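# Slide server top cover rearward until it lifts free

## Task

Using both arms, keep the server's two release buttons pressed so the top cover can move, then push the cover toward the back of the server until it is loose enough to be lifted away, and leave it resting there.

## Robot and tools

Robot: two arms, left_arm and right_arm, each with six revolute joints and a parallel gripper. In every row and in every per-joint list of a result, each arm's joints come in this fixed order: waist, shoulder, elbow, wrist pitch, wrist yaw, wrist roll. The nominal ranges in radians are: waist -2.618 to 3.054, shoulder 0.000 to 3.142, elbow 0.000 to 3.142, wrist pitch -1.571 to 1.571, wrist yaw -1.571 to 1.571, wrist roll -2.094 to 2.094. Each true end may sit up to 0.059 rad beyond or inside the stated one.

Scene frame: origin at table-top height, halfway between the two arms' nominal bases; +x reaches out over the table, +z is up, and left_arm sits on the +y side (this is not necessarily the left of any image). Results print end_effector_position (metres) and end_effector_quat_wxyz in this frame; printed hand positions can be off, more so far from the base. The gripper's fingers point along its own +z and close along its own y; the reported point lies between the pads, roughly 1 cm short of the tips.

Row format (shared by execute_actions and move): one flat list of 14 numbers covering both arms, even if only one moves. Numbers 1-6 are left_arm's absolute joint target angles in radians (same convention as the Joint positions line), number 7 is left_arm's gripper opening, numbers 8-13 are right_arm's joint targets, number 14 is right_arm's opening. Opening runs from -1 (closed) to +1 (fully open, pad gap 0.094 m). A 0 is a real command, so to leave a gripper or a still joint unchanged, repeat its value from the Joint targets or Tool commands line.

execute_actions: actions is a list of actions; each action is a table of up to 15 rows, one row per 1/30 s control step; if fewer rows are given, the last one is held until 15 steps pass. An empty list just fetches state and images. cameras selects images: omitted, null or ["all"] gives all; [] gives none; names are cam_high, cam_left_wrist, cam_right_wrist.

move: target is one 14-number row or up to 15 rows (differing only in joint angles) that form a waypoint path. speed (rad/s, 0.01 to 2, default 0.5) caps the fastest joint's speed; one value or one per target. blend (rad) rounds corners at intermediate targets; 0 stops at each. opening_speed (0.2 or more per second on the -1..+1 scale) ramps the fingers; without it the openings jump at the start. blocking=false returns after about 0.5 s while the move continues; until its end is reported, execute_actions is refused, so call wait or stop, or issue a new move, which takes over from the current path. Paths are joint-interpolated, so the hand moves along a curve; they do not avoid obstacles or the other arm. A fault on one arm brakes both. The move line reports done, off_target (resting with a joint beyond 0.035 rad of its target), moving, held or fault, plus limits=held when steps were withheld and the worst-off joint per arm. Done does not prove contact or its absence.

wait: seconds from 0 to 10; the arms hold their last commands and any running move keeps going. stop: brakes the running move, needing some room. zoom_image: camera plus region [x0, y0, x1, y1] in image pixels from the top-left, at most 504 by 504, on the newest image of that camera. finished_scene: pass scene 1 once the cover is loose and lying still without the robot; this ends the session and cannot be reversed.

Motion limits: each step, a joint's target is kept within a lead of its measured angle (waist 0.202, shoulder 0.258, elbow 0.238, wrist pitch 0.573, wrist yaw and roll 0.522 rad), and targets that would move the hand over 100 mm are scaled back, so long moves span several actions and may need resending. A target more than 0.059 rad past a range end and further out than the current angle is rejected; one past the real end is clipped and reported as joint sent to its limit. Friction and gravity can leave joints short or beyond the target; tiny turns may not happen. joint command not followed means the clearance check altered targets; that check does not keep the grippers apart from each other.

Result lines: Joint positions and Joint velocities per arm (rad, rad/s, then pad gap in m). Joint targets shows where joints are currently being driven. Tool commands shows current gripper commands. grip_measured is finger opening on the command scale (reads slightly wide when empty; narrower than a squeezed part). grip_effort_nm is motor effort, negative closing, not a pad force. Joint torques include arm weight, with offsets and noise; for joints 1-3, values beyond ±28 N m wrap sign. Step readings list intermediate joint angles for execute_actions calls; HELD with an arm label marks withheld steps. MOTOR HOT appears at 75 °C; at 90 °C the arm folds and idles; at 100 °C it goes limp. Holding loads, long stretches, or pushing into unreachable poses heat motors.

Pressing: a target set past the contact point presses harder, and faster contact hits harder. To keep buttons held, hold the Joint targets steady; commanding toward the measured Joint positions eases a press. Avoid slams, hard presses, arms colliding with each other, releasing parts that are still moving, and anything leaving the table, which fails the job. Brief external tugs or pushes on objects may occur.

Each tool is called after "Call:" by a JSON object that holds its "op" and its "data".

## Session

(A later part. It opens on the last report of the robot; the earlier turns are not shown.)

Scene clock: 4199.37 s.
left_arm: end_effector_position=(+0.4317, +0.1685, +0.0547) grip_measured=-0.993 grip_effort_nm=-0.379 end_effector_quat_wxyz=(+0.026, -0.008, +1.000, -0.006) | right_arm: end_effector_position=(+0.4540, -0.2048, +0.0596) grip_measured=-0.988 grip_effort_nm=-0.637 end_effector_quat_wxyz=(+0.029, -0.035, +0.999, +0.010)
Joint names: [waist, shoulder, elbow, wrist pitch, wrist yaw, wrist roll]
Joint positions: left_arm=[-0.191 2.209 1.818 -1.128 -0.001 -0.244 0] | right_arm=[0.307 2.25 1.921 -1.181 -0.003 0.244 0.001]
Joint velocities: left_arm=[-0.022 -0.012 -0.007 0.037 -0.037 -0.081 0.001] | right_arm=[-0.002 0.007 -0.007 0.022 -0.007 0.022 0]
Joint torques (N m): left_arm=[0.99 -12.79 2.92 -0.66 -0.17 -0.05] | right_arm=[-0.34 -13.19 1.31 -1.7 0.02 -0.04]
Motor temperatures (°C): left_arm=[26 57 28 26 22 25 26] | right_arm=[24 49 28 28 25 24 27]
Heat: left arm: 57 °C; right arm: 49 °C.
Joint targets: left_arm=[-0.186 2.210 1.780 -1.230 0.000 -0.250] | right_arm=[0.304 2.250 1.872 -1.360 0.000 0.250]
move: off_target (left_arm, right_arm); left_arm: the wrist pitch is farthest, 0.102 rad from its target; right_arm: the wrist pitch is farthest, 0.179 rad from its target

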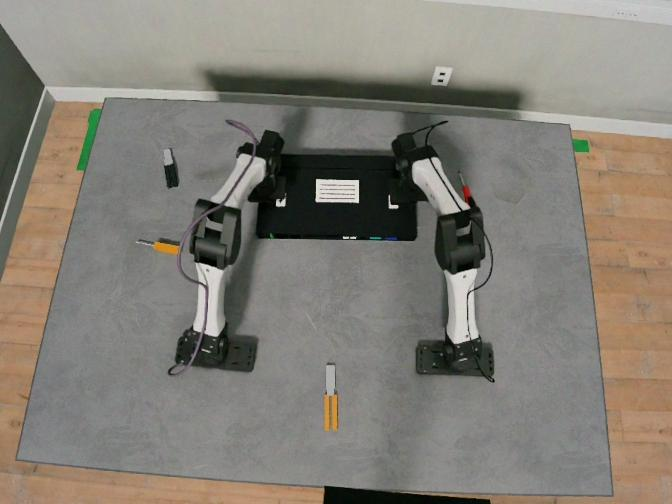

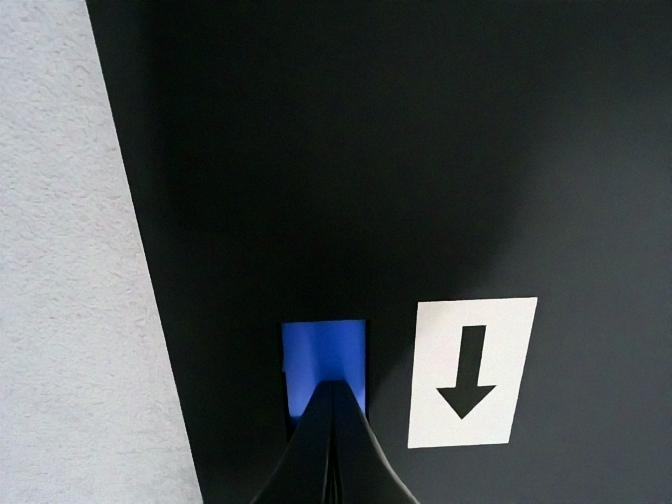

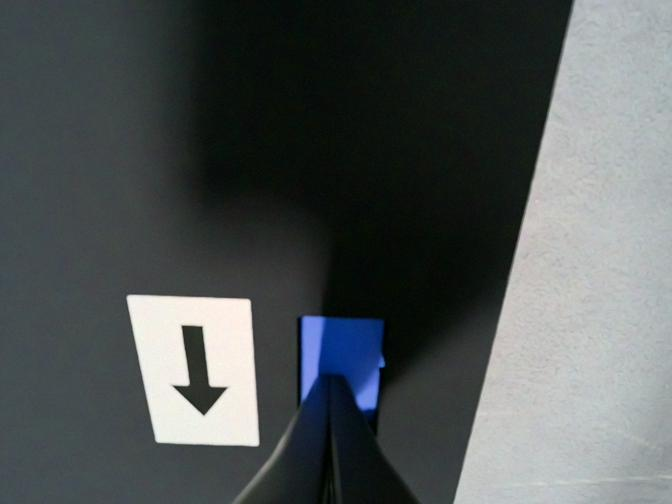

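Call:
{"op": "move", "data": {"target": [[-0.19, 2.262, 1.75, -1.25, 0, -0.25, -1, 0.306, 2.302, 1.86, -1.36, 0, 0.25, -1], [-0.199, 2.266, 1.731, -1.407, 0, -0.25, -1, 0.312, 2.3074, 1.842, -1.458, 0, 0.25, -1]], "speed": 0.1}}

Call:
{"op": "zoom_image", "data": {"camera": "cam_left_wrist", "region": [240, 310, 440, 460]}}

Call:
{"op": "zoom_image", "data": {"camera": "cam_right_wrist", "region": [250, 300, 450, 450]}}

Call:
{"op": "zoom_image", "data": {"camera": "cam_high", "region": [230, 110, 450, 260]}}

Scene clock: 4233.27 s.
left_arm: end_effector_position=(+0.4277, +0.1694, +0.0513) grip_measured=-0.993 grip_effort_nm=-0.383 end_effector_quat_wxyz=(+0.019, -0.008, +1.000, -0.004) | right_arm: end_effector_position=(+0.4513, -0.2057, +0.0566) grip_measured=-0.988 grip_effort_nm=-0.632 end_effector_quat_wxyz=(+0.024, -0.034, +0.999, +0.008)
Joint names: [waist, shoulder, elbow, wrist pitch, wrist yaw, wrist roll]
Joint positions: left_arm=[-0.191 2.209 1.805 -1.129 -0.001 -0.244 0] | right_arm=[0.307 2.25 1.91 -1.18 -0.003 0.245 0.001]
Joint velocities: left_arm=[-0.012 0.002 0.002 -0.007 0.051 -0.066 0.001] | right_arm=[0.002 -0.002 -0.002 0.081 -0.051 0.007 0]
Joint torques (N m): left_arm=[-0.32 -7.51 -0.39 -2.46 -0.17 -0.06] | right_arm=[0.43 -7.68 -0.36 -2.84 0 -0.03]
Motor temperatures (°C): left_arm=[26 56 27 26 22 25 26] | right_arm=[24 53 27 30 25 24 27]
Heat: left arm: 56 °C; right arm: 53 °C.
Joint targets: left_arm=[-0.199 2.266 1.731 -1.407 0.000 -0.250] | right_arm=[0.312 2.307 1.842 -1.458 0.000 0.250]
move: off_target (left_arm, right_arm); left_arm: the wrist pitch is farthest, 0.278 rad from its target; right_arm: the wrist pitch is farthest, 0.278 rad from its target

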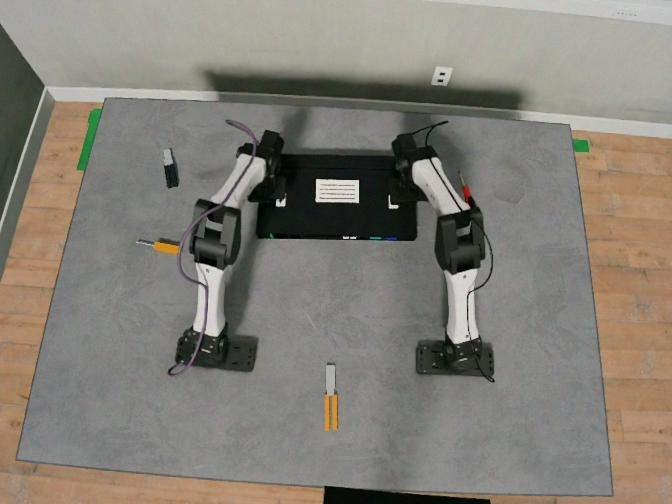

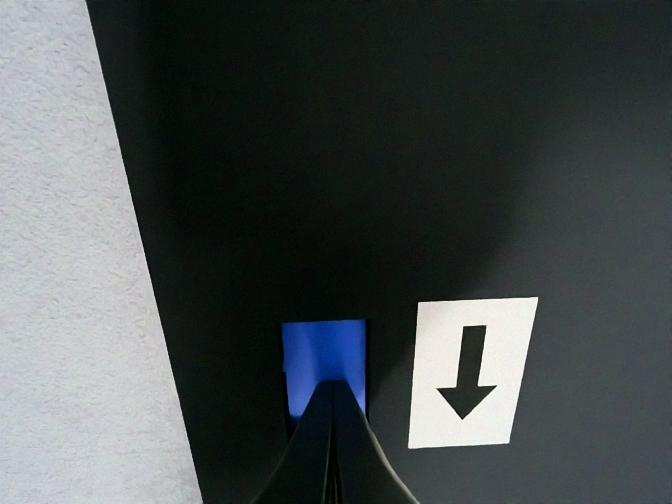

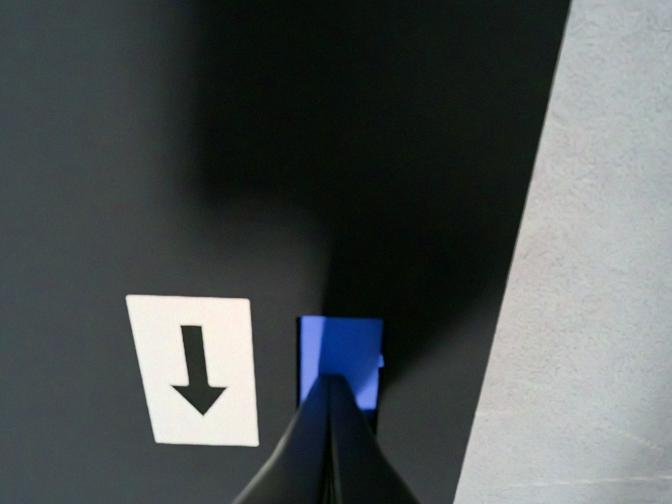

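Scaled by 2.520 from the camera's 672x504 image, which has a finer 960x720 frame.

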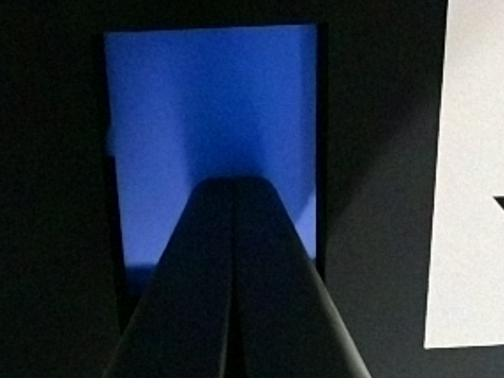

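Scaled by 2.520 from the camera's 672x504 image, which has a finer 960x720 frame.

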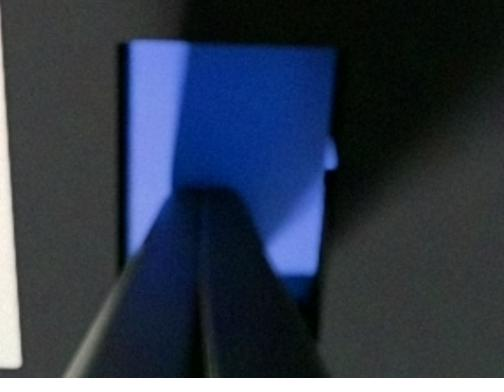

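Scaled by 2.291 from the camera's 672x504 image, which has a finer 960x720 frame.

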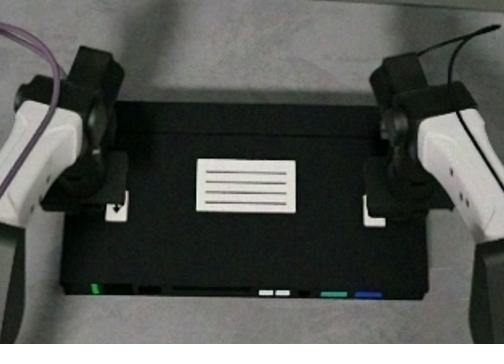

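Call:
{"op": "zoom_image", "data": {"camera": "cam_left_wrist", "region": [270, 300, 390, 440]}}

Call:
{"op": "zoom_image", "data": {"camera": "cam_right_wrist", "region": [285, 300, 405, 440]}}

Scaled by 3.600 from the camera's 672x504 image, which has a finer 960x720 frame.

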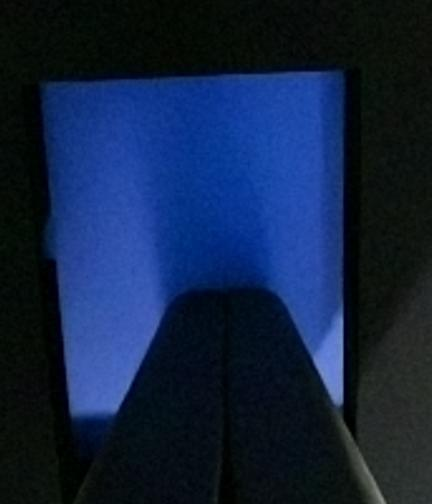

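Scaled by 3.600 from the camera's 672x504 image, which has a finer 960x720 frame.

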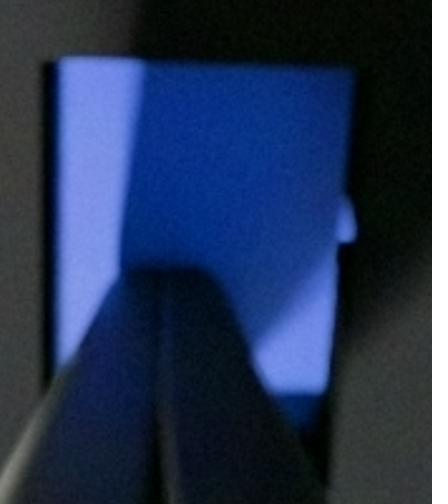

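Call:
{"op": "move", "data": {"target": [[-0.187, 2.235, 1.795, -1.15, 0, -0.25, -1, 0.304, 2.276, 1.9, -1.205, 0, 0.25, -1], [-0.187, 2.3275, 1.71, -1.15, 0, -0.25, -1, 0.304, 2.3685, 1.821, -1.205, 0, 0.25, -1]], "speed": 0.12}}

Call:
{"op": "zoom_image", "data": {"camera": "cam_left_wrist", "region": [270, 300, 390, 440]}}

Call:
{"op": "zoom_image", "data": {"camera": "cam_right_wrist", "region": [285, 300, 405, 440]}}

Scene clock: 4274.23 s.
left_arm: end_effector_position=(+0.4296, +0.1690, +0.0480) grip_measured=-0.993 grip_effort_nm=-0.383 end_effector_quat_wxyz=(+0.024, -0.008, +1.000, -0.005) | right_arm: end_effector_position=(+0.4532, -0.2052, +0.0525) grip_measured=-0.988 grip_effort_nm=-0.632 end_effector_quat_wxyz=(+0.028, -0.034, +0.999, +0.009)
Joint names: [waist, shoulder, elbow, wrist pitch, wrist yaw, wrist roll]
Joint positions: left_arm=[-0.191 2.209 1.792 -1.105 -0.001 -0.244 0] | right_arm=[0.307 2.251 1.895 -1.155 -0.002 0.245 0.001]
Joint velocities: left_arm=[-0.027 -0.017 -0.017 -0.022 0.007 -0.037 0] | right_arm=[0.022 -0.012 0.012 -0.066 -0.037 -0.022 0]
Joint torques (N m): left_arm=[0.85 -1.72 -1.1 -0.07 -0.17 -0.05] | right_arm=[-0.4 -1.81 -0.77 -0.15 0.01 -0.07]
Motor temperatures (°C): left_arm=[26 46 27 33 22 25 26] | right_arm=[24 42 27 34 25 24 27]
Heat: left arm: 46 °C; right arm: 42 °C.
Joint targets: left_arm=[-0.187 2.328 1.710 -1.150 0.000 -0.250] | right_arm=[0.304 2.368 1.821 -1.205 0.000 0.250]
move: off_target (left_arm, right_arm); left_arm: the shoulder is farthest, 0.119 rad from its target; right_arm: the shoulder is farthest, 0.118 rad from its target

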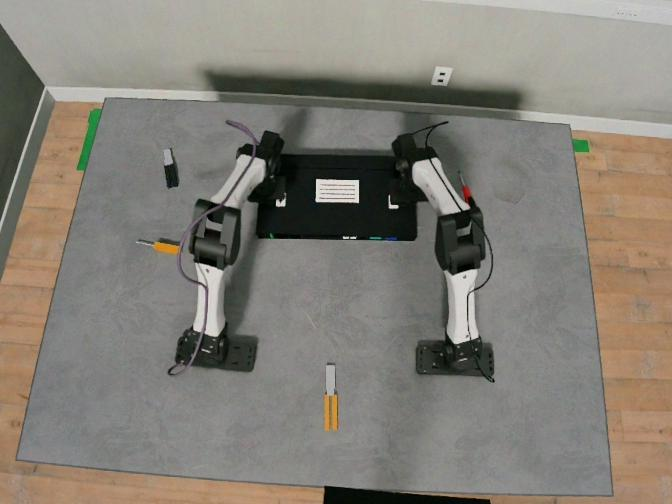

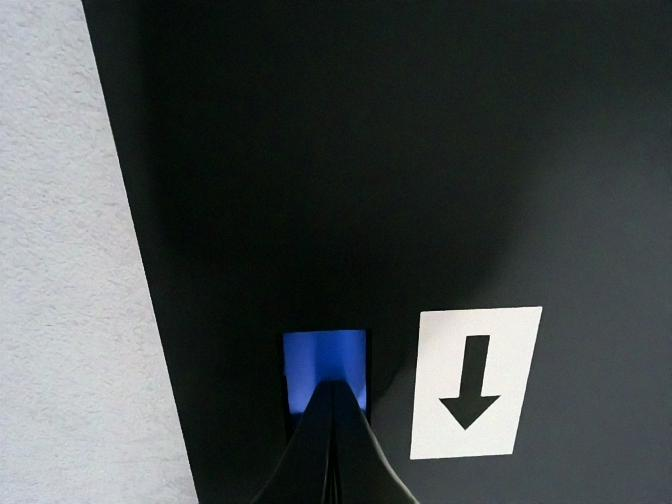

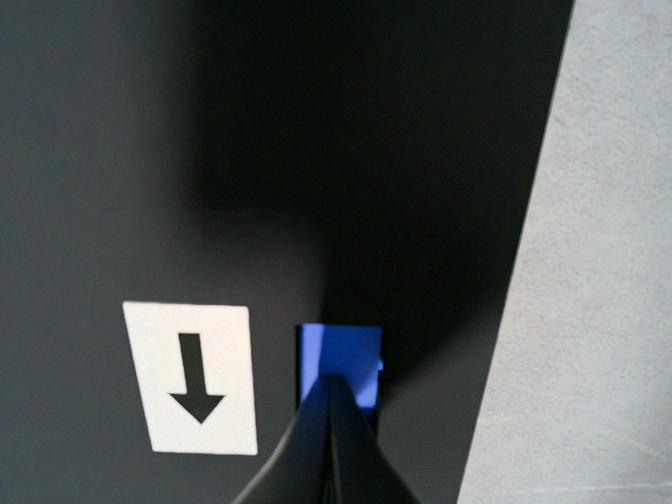

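Scaled by 3.600 from the camera's 672x504 image, which has a finer 960x720 frame.

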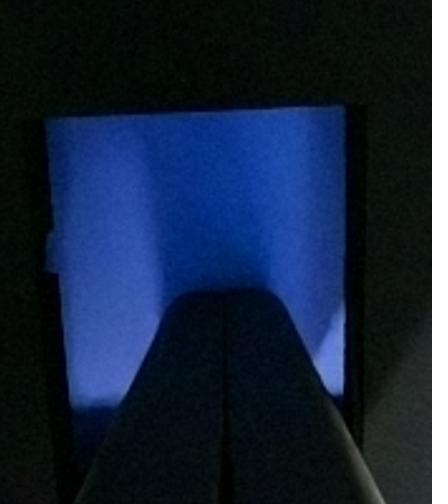

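Scaled by 3.600 from the camera's 672x504 image, which has a finer 960x720 frame.

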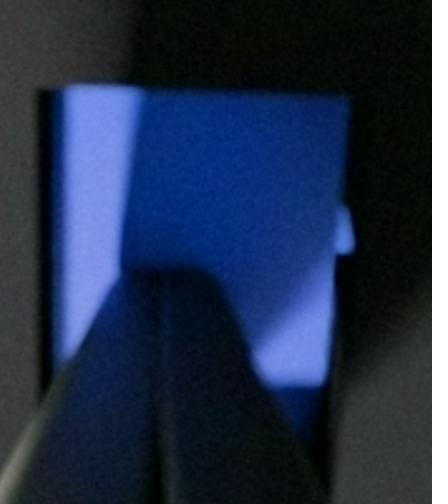

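Call:
{"op": "move", "data": {"target": [[-0.187, 2.2525, 1.7786, -1.179, 0, -0.25, -1, 0.304, 2.2945, 1.8896, -1.229, 0, 0.25, -1], [-0.197, 2.2573, 1.7546, -1.355, 0, -0.25, -1, 0.312, 2.2993, 1.8656, -1.405, 0, 0.25, -1]], "speed": 0.12}}

Call:
{"op": "zoom_image", "data": {"camera": "cam_left_wrist", "region": [270, 300, 390, 440]}}

Call:
{"op": "zoom_image", "data": {"camera": "cam_right_wrist", "region": [285, 300, 405, 440]}}

Call:
{"op": "zoom_image", "data": {"camera": "cam_high", "region": [230, 110, 450, 260]}}

Scene clock: 4304.57 s.
left_arm: end_effector_position=(+0.4304, +0.1688, +0.0535) grip_measured=-0.993 grip_effort_nm=-0.374 end_effector_quat_wxyz=(+0.024, -0.008, +1.000, -0.005) | right_arm: end_effector_position=(+0.4534, -0.2052, +0.0572) grip_measured=-0.988 grip_effort_nm=-0.632 end_effector_quat_wxyz=(+0.028, -0.034, +0.999, +0.009)
Joint names: [waist, shoulder, elbow, wrist pitch, wrist yaw, wrist roll]
Joint positions: left_arm=[-0.191 2.207 1.811 -1.125 -0.001 -0.244 0] | right_arm=[0.307 2.25 1.912 -1.174 -0.002 0.245 0.001]
Joint velocities: left_arm=[0.007 -0.017 -0.002 -0.022 -0.022 0.051 -0.001] | right_arm=[0.007 -0.007 -0.012 -0.051 -0.022 0.007 -0.001]
Joint torques (N m): left_arm=[-0.14 -8.25 1.25 -1.97 -0.17 -0.05] | right_arm=[0.29 -8.31 1.42 -2.28 0 -0.03]
Motor temperatures (°C): left_arm=[26 41 26 29 22 25 26] | right_arm=[24 38 27 31 25 24 27]
Heat: left arm: 41 °C; right arm: 38 °C.
Joint targets: left_arm=[-0.197 2.257 1.755 -1.355 0.000 -0.250] | right_arm=[0.312 2.299 1.866 -1.405 0.000 0.250]
move: off_target (left_arm, right_arm); left_arm: the wrist pitch is farthest, 0.230 rad from its target; right_arm: the wrist pitch is farthest, 0.231 rad from its target

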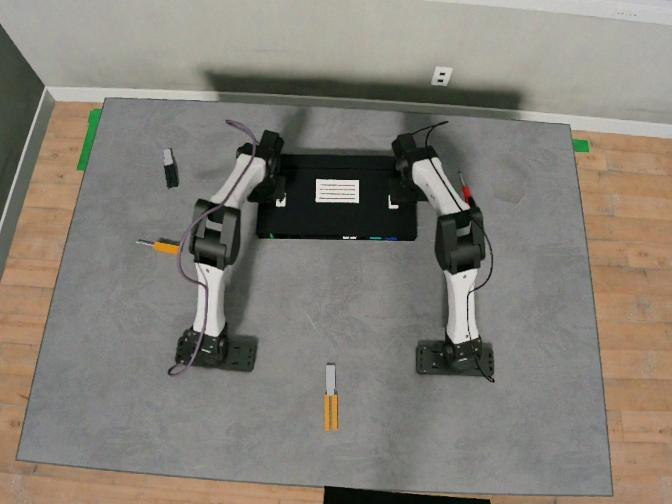

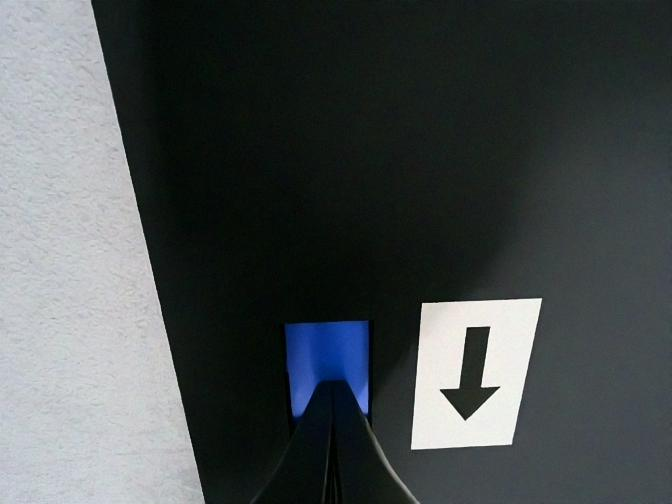

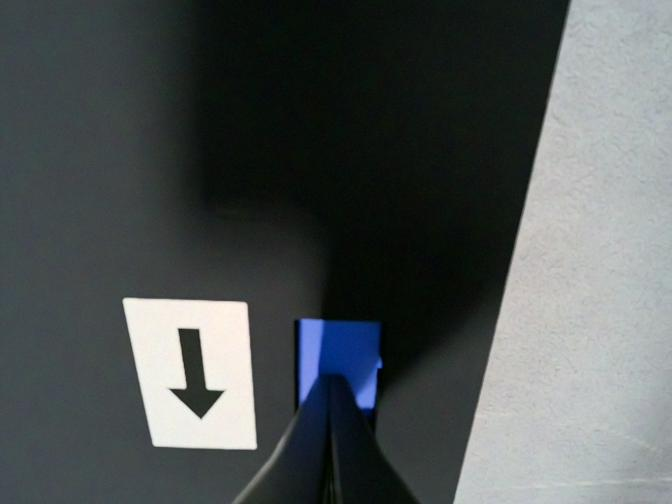

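Scaled by 3.600 from the camera's 672x504 image, which has a finer 960x720 frame.

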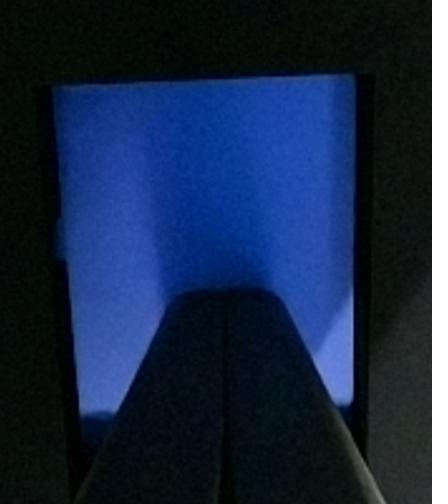

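Scaled by 3.600 from the camera's 672x504 image, which has a finer 960x720 frame.

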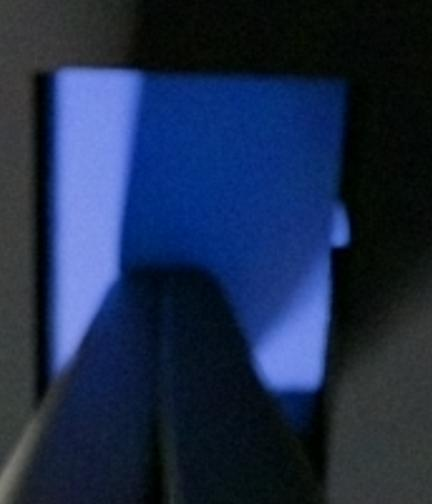

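Scaled by 2.291 from the camera's 672x504 image, which has a finer 960x720 frame.

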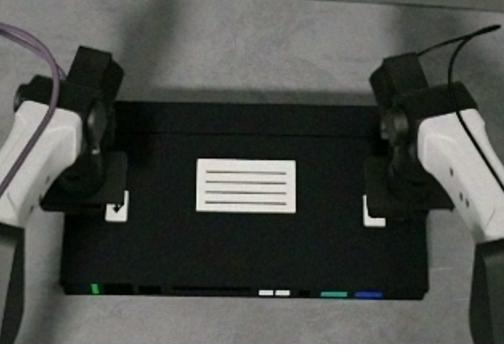

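Call:
{"op": "move", "data": {"target": [[-0.187, 2.25, 1.785, -1.18, 0, -0.25, -1, 0.304, 2.29, 1.895, -1.23, 0, 0.25, -1], [-0.187, 2.3275, 1.71, -1.17, 0, -0.25, -1, 0.304, 2.3685, 1.821, -1.225, 0, 0.25, -1]], "speed": 0.12}}

Call:
{"op": "zoom_image", "data": {"camera": "cam_left_wrist", "region": [270, 300, 390, 440]}}

Call:
{"op": "zoom_image", "data": {"camera": "cam_right_wrist", "region": [285, 300, 405, 440]}}

Call:
{"op": "move", "data": {"target": [[-0.197, 2.2968, 1.7243, -1.356, 0, -0.25, -1, 0.314, 2.3388, 1.8353, -1.406, 0, 0.25, -1]], "speed": 0.1}}

Call:
{"op": "zoom_image", "data": {"camera": "cam_left_wrist", "region": [270, 300, 390, 440]}}

Call:
{"op": "zoom_image", "data": {"camera": "cam_right_wrist", "region": [285, 300, 405, 440]}}

Call:
{"op": "zoom_image", "data": {"camera": "cam_high", "region": [230, 110, 450, 260]}}

Scene clock: 4354.07 s.
left_arm: end_effector_position=(+0.4293, +0.1690, +0.0483) grip_measured=-0.993 grip_effort_nm=-0.379 end_effector_quat_wxyz=(+0.024, -0.008, +1.000, -0.005) | right_arm: end_effector_position=(+0.4530, -0.2054, +0.0527) grip_measured=-0.988 grip_effort_nm=-0.632 end_effector_quat_wxyz=(+0.027, -0.034, +0.999, +0.009)
Joint names: [waist, shoulder, elbow, wrist pitch, wrist yaw, wrist roll]
Joint positions: left_arm=[-0.191 2.207 1.79 -1.105 -0.001 -0.244 0] | right_arm=[0.307 2.251 1.897 -1.158 -0.002 0.245 0.001]
Joint velocities: left_arm=[-0.002 -0.002 -0.012 0.007 -0.037 0.007 0] | right_arm=[-0.007 0.002 -0.012 -0.11 -0.051 -0.037 0]
Joint torques (N m): left_arm=[0.85 -1.54 -0.96 -0.27 -0.16 -0.05] | right_arm=[-0.43 -1.85 -0.94 -0.34 0.01 -0.09]
Motor temperatures (°C): left_arm=[26 44 26 34 22 25 26] | right_arm=[24 39 27 35 25 24 27]
Heat: left arm: 44 °C; right arm: 39 °C.
Joint targets: left_arm=[-0.187 2.327 1.710 -1.170 0.000 -0.250] | right_arm=[0.304 2.368 1.821 -1.225 0.000 0.250]
move: off_target (left_arm, right_arm); left_arm: the shoulder is farthest, 0.120 rad from its target; right_arm: the shoulder is farthest, 0.117 rad from its target

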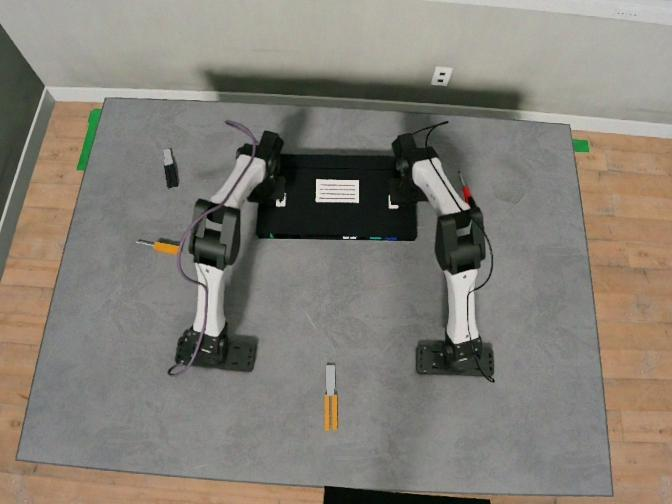

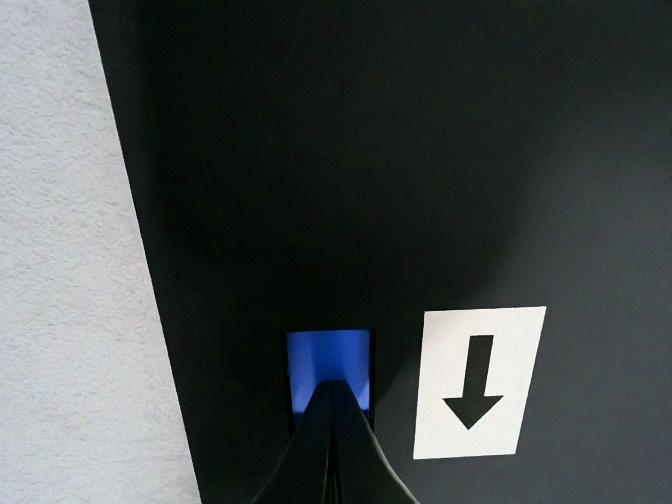

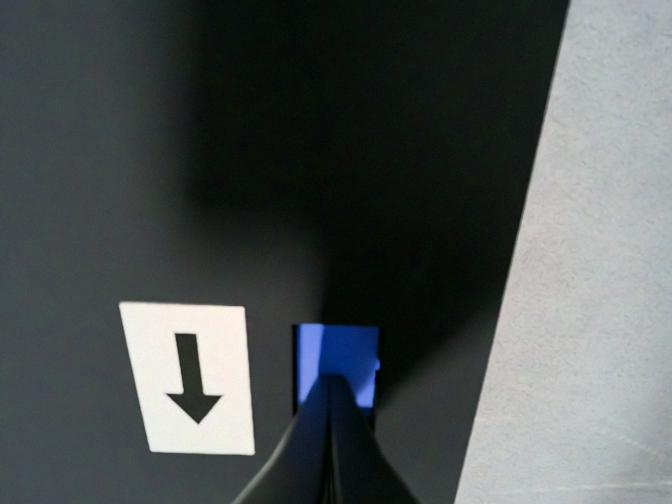

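Scaled by 3.600 from the camera's 672x504 image, which has a finer 960x720 frame.

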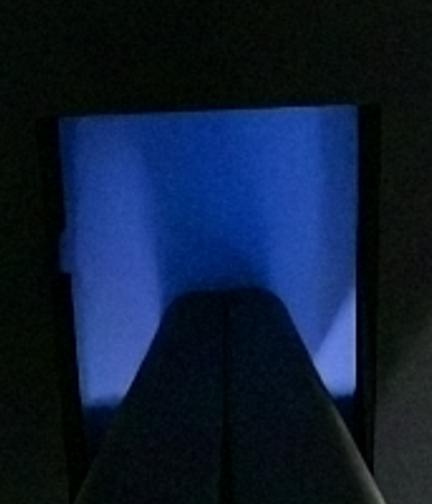

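Scaled by 3.600 from the camera's 672x504 image, which has a finer 960x720 frame.

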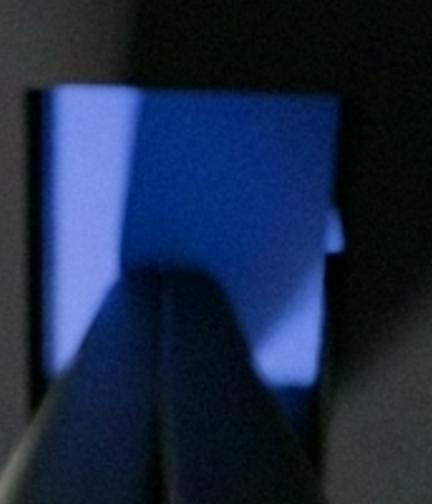

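Scene clock: 4356.17 s.
left_arm: end_effector_position=(+0.4285, +0.1692, +0.0490) grip_measured=-0.993 grip_effort_nm=-0.383 end_effector_quat_wxyz=(+0.022, -0.008, +1.000, -0.005) | right_arm: end_effector_position=(+0.4514, -0.2059, +0.0532) grip_measured=-0.988 grip_effort_nm=-0.637 end_effector_quat_wxyz=(+0.024, -0.034, +0.999, +0.008)
Joint names: [waist, shoulder, elbow, wrist pitch, wrist yaw, wrist roll]
Joint positions: left_arm=[-0.191 2.207 1.793 -1.112 -0.001 -0.244 0] | right_arm=[0.307 2.251 1.899 -1.168 -0.002 0.245 0.001]
Joint velocities: left_arm=[0.007 0.002 0.002 -0.007 -0.007 -0.007 0] | right_arm=[0.007 -0.007 -0.007 -0.037 0.007 0.022 -0.001]
Joint torques (N m): left_arm=[-0.17 -4.52 0.12 -2.1 -0.17 -0.05] | right_arm=[0.62 -4.75 -0.08 -2.32 0.01 -0.05]
Motor temperatures (°C): left_arm=[26 44 26 33 22 25 26] | right_arm=[24 39 27 35 25 24 27]
Heat: left arm: 44 °C; right arm: 39 °C.
Joint targets: left_arm=[-0.197 2.297 1.724 -1.356 0.000 -0.250] | right_arm=[0.314 2.339 1.835 -1.406 0.000 0.250]
move: off_target (left_arm, right_arm); left_arm: the wrist pitch is farthest, 0.244 rad from its target; right_arm: the wrist pitch is farthest, 0.238 rad from its target

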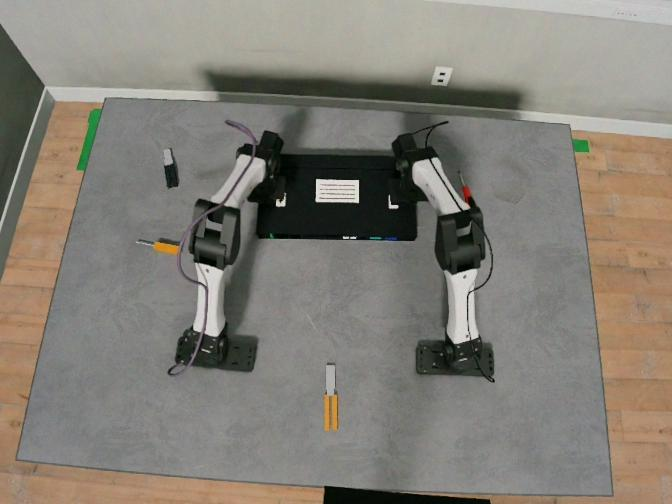

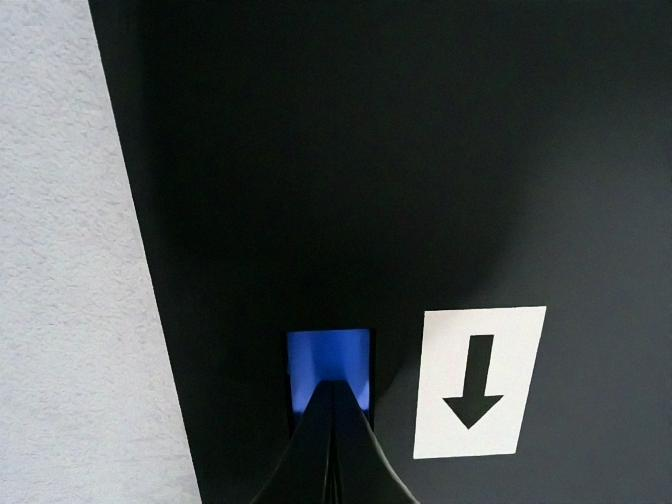

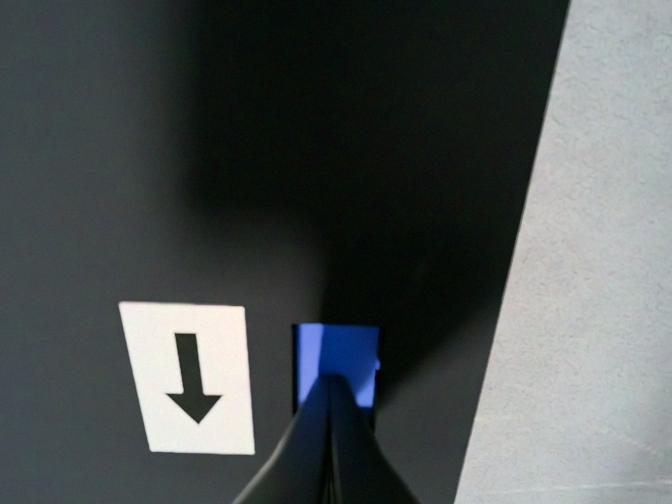

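Scaled by 3.600 from the camera's 672x504 image, which has a finer 960x720 frame.

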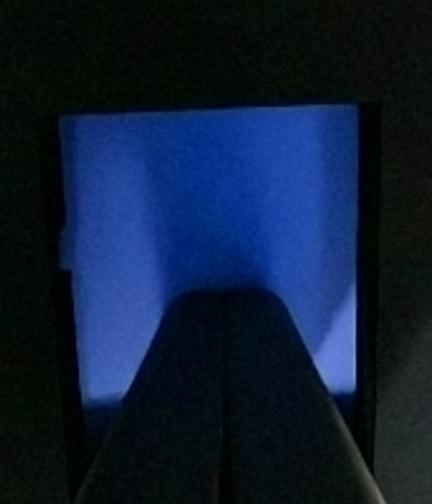

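Scaled by 3.600 from the camera's 672x504 image, which has a finer 960x720 frame.

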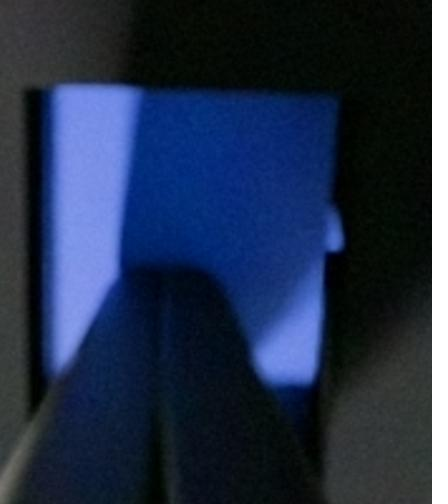

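Scaled by 2.291 from the camera's 672x504 image, which has a finer 960x720 frame.

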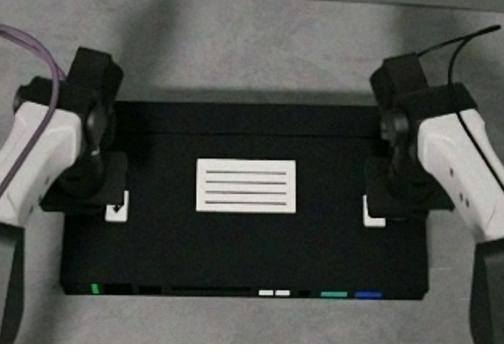

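Call:
{"op": "zoom_image", "data": {"camera": "cam_left_wrist", "region": [275, 320, 335, 380]}}

Call:
{"op": "zoom_image", "data": {"camera": "cam_left_wrist", "region": [275, 390, 335, 450]}}

Call:
{"op": "zoom_image", "data": {"camera": "cam_right_wrist", "region": [340, 315, 400, 375]}}

Call:
{"op": "zoom_image", "data": {"camera": "cam_right_wrist", "region": [340, 380, 400, 440]}}

Scaled by 8.400 from the camera's 672x504 image, which has a finer 960x720 frame.

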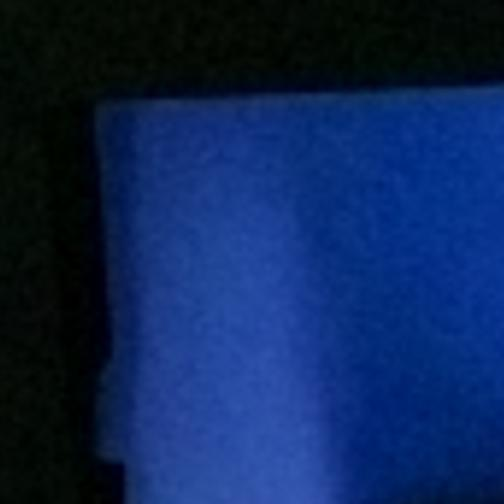

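Scaled by 8.400 from the camera's 672x504 image, which has a finer 960x720 frame.

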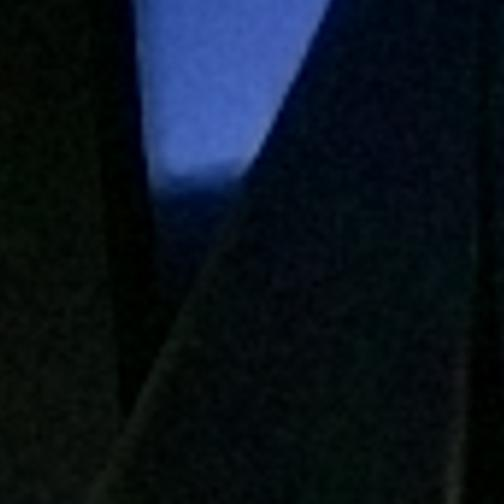

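Scaled by 8.400 from the camera's 672x504 image, which has a finer 960x720 frame.

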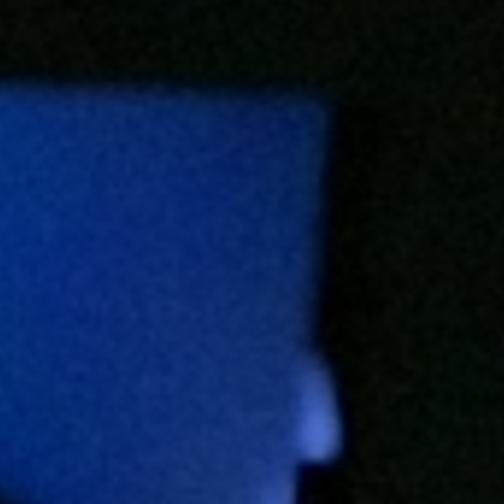

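Scaled by 8.400 from the camera's 672x504 image, which has a finer 960x720 frame.

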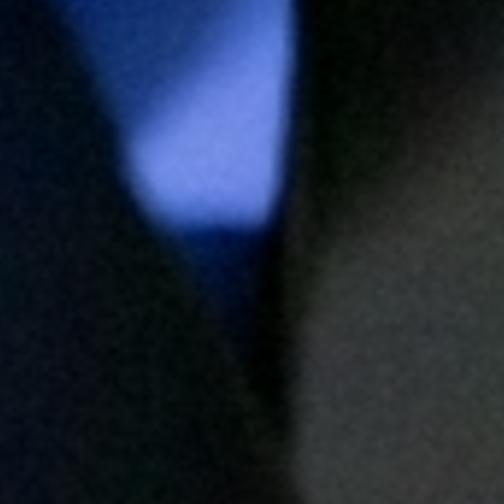

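Call:
{"op": "move", "data": {"target": [[-0.202, 2.2577, 1.7386, -1.44, 0, -0.25, -1, 0.318, 2.3007, 1.8516, -1.493, 0, 0.25, -1]], "speed": 0.06}}

Call:
{"op": "zoom_image", "data": {"camera": "cam_left_wrist", "region": [270, 300, 390, 440]}}

Call:
{"op": "zoom_image", "data": {"camera": "cam_right_wrist", "region": [285, 300, 405, 440]}}

Call:
{"op": "zoom_image", "data": {"camera": "cam_high", "region": [230, 110, 450, 260]}}

Scene clock: 4641.43 s.
left_arm: end_effector_position=(+0.4267, +0.1692, +0.0516) grip_measured=-0.993 grip_effort_nm=-0.379 end_effector_quat_wxyz=(+0.018, -0.008, +1.000, -0.004) | right_arm: end_effector_position=(+0.4499, -0.2060, +0.0559) grip_measured=-0.988 grip_effort_nm=-0.628 end_effector_quat_wxyz=(+0.021, -0.035, +0.999, +0.006)
Joint names: [waist, shoulder, elbow, wrist pitch, wrist yaw, wrist roll]
Joint positions: left_arm=[-0.192 2.207 1.804 -1.131 -0.001 -0.244 0] | right_arm=[0.309 2.251 1.91 -1.186 0.001 0.245 0.001]
Joint velocities: left_arm=[-0.017 0.002 0.002 0.022 0.037 -0.051 0.001] | right_arm=[-0.012 0.002 -0.012 -0.066 -0.022 0.066 0]
Joint torques (N m): left_arm=[-0.57 -8.14 0.46 -2.78 -0.17 -0.06] | right_arm=[0.83 -8.53 0.35 -3.19 -0.04 -0.07]
Motor temperatures (°C): left_arm=[26 37 25 39 22 25 26] | right_arm=[24 33 26 44 25 24 27]
Heat: left arm: 39 °C; right arm: 44 °C.
Joint targets: left_arm=[-0.202 2.258 1.739 -1.440 0.000 -0.250] | right_arm=[0.318 2.301 1.852 -1.493 0.000 0.250]
move: off_target (left_arm, right_arm); left_arm: the wrist pitch is farthest, 0.309 rad from its target; right_arm: the wrist pitch is farthest, 0.307 rad from its target

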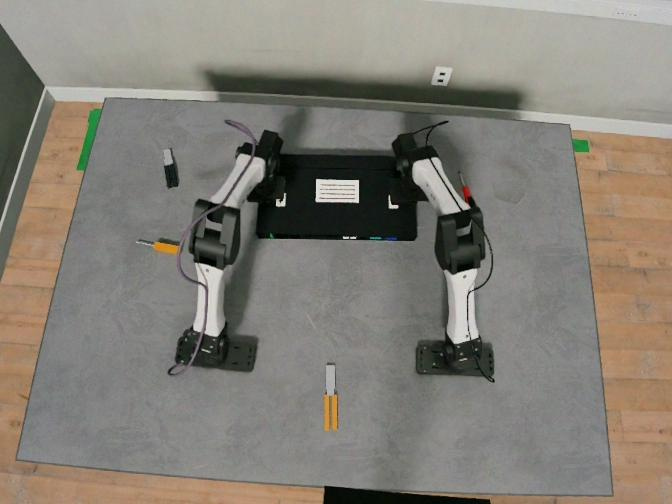

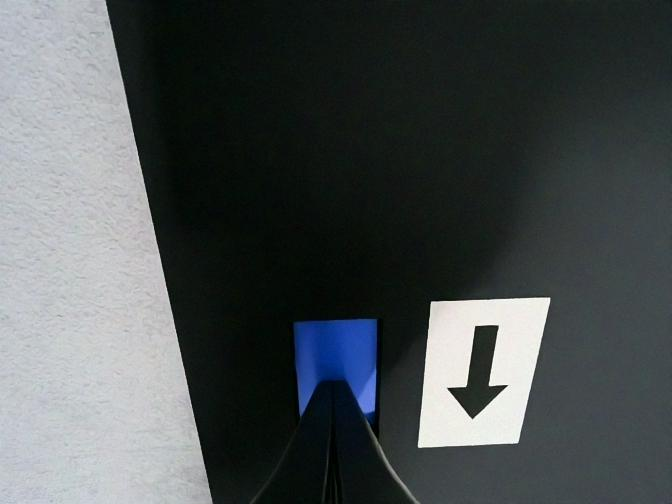

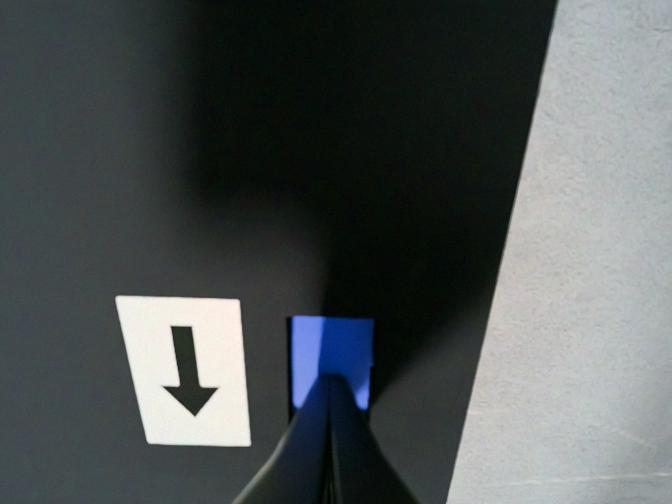

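Scaled by 3.600 from the camera's 672x504 image, which has a finer 960x720 frame.

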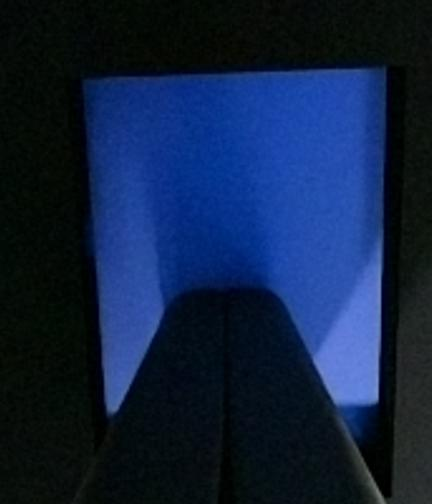

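Scaled by 3.600 from the camera's 672x504 image, which has a finer 960x720 frame.

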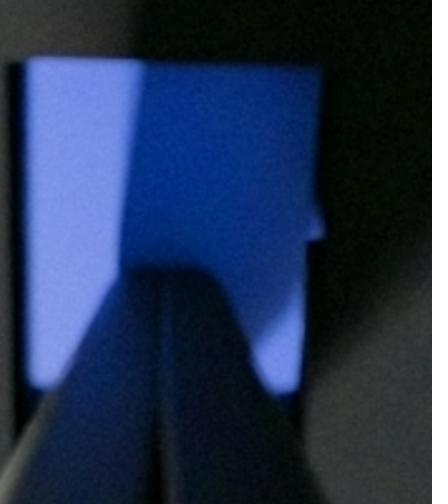

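Scaled by 2.291 from the camera's 672x504 image, which has a finer 960x720 frame.

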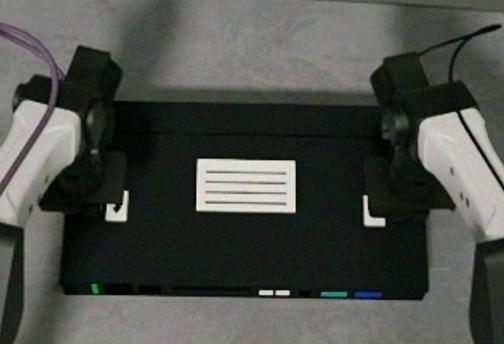

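Call:
{"op": "move", "data": {"target": [[-0.197, 2.25, 1.785, -1.18, 0, -0.25, -1, 0.313, 2.29, 1.895, -1.23, 0, 0.25, -1], [-0.197, 2.3275, 1.71, -1.16, 0, -0.25, -1, 0.313, 2.3685, 1.821, -1.215, 0, 0.25, -1]], "speed": 0.12}}

Call:
{"op": "zoom_image", "data": {"camera": "cam_left_wrist", "region": [270, 300, 390, 440]}}

Call:
{"op": "zoom_image", "data": {"camera": "cam_right_wrist", "region": [285, 300, 405, 440]}}

Scene clock: 4758.83 s.
left_arm: end_effector_position=(+0.4289, +0.1689, +0.0483) grip_measured=-0.993 grip_effort_nm=-0.379 end_effector_quat_wxyz=(+0.023, -0.008, +1.000, -0.005) | right_arm: end_effector_position=(+0.4526, -0.2054, +0.0525) grip_measured=-0.988 grip_effort_nm=-0.637 end_effector_quat_wxyz=(+0.027, -0.035, +0.999, +0.007)
Joint names: [waist, shoulder, elbow, wrist pitch, wrist yaw, wrist roll]
Joint positions: left_arm=[-0.192 2.207 1.79 -1.106 -0.001 -0.244 0] | right_arm=[0.309 2.251 1.896 -1.159 0.002 0.245 0.001]
Joint velocities: left_arm=[-0.012 -0.002 -0.002 -0.007 -0.022 -0.007 -0.001] | right_arm=[-0.007 0.007 -0.002 0.081 -0.037 0.022 0.001]
Joint torques (N m): left_arm=[-0.05 -1.58 -0.95 -0.15 -0.15 -0.05] | right_arm=[0.29 -1.89 -0.9 -0.23 -0.04 -0.06]
Motor temperatures (°C): left_arm=[26 42 25 49 22 25 26] | right_arm=[24 40 26 50 25 24 27]
Heat: left arm: 49 °C; right arm: 50 °C.
Joint targets: left_arm=[-0.197 2.327 1.710 -1.160 0.000 -0.250] | right_arm=[0.313 2.368 1.821 -1.215 0.000 0.250]
move: off_target (left_arm, right_arm); left_arm: the shoulder is farthest, 0.120 rad from its target; right_arm: the shoulder is farthest, 0.117 rad from its target

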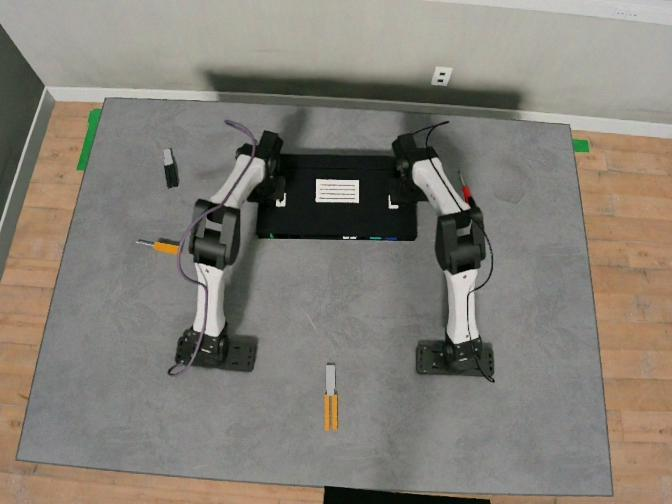

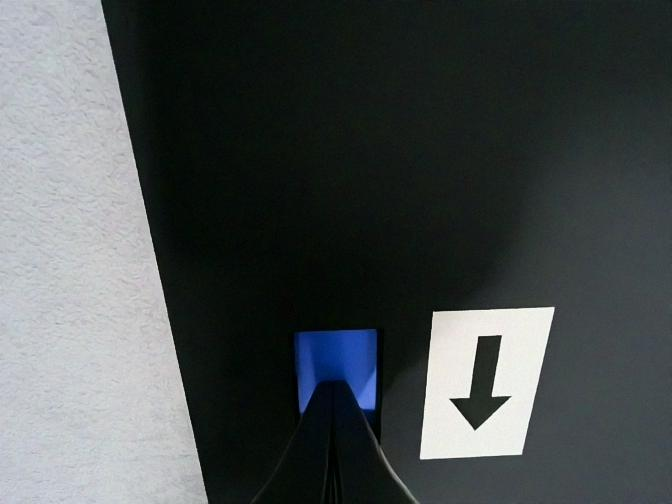

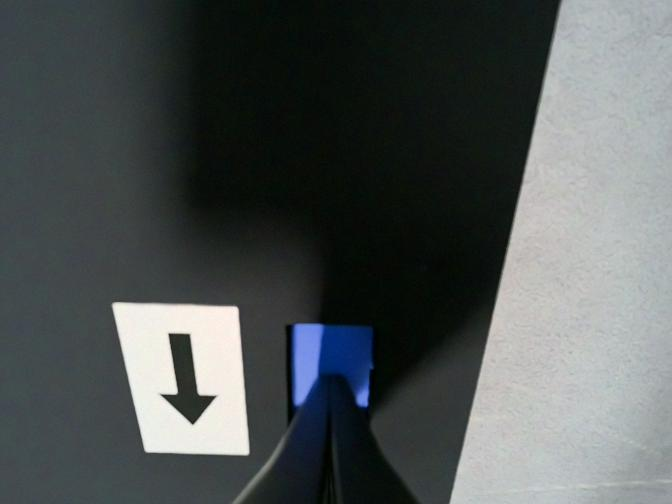

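Scaled by 3.600 from the camera's 672x504 image, which has a finer 960x720 frame.

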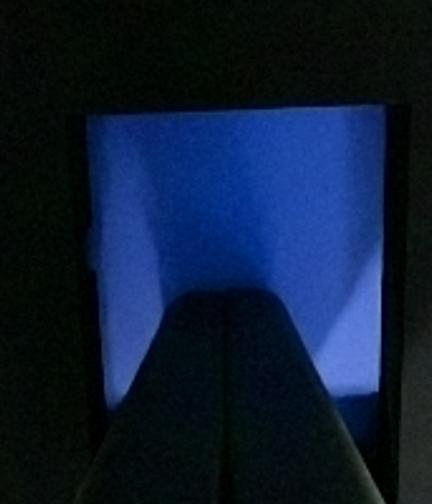

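Scaled by 3.600 from the camera's 672x504 image, which has a finer 960x720 frame.

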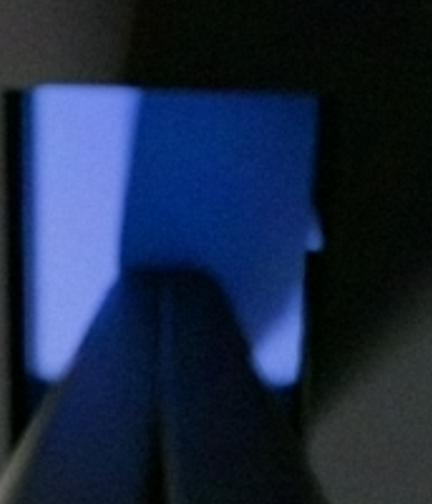

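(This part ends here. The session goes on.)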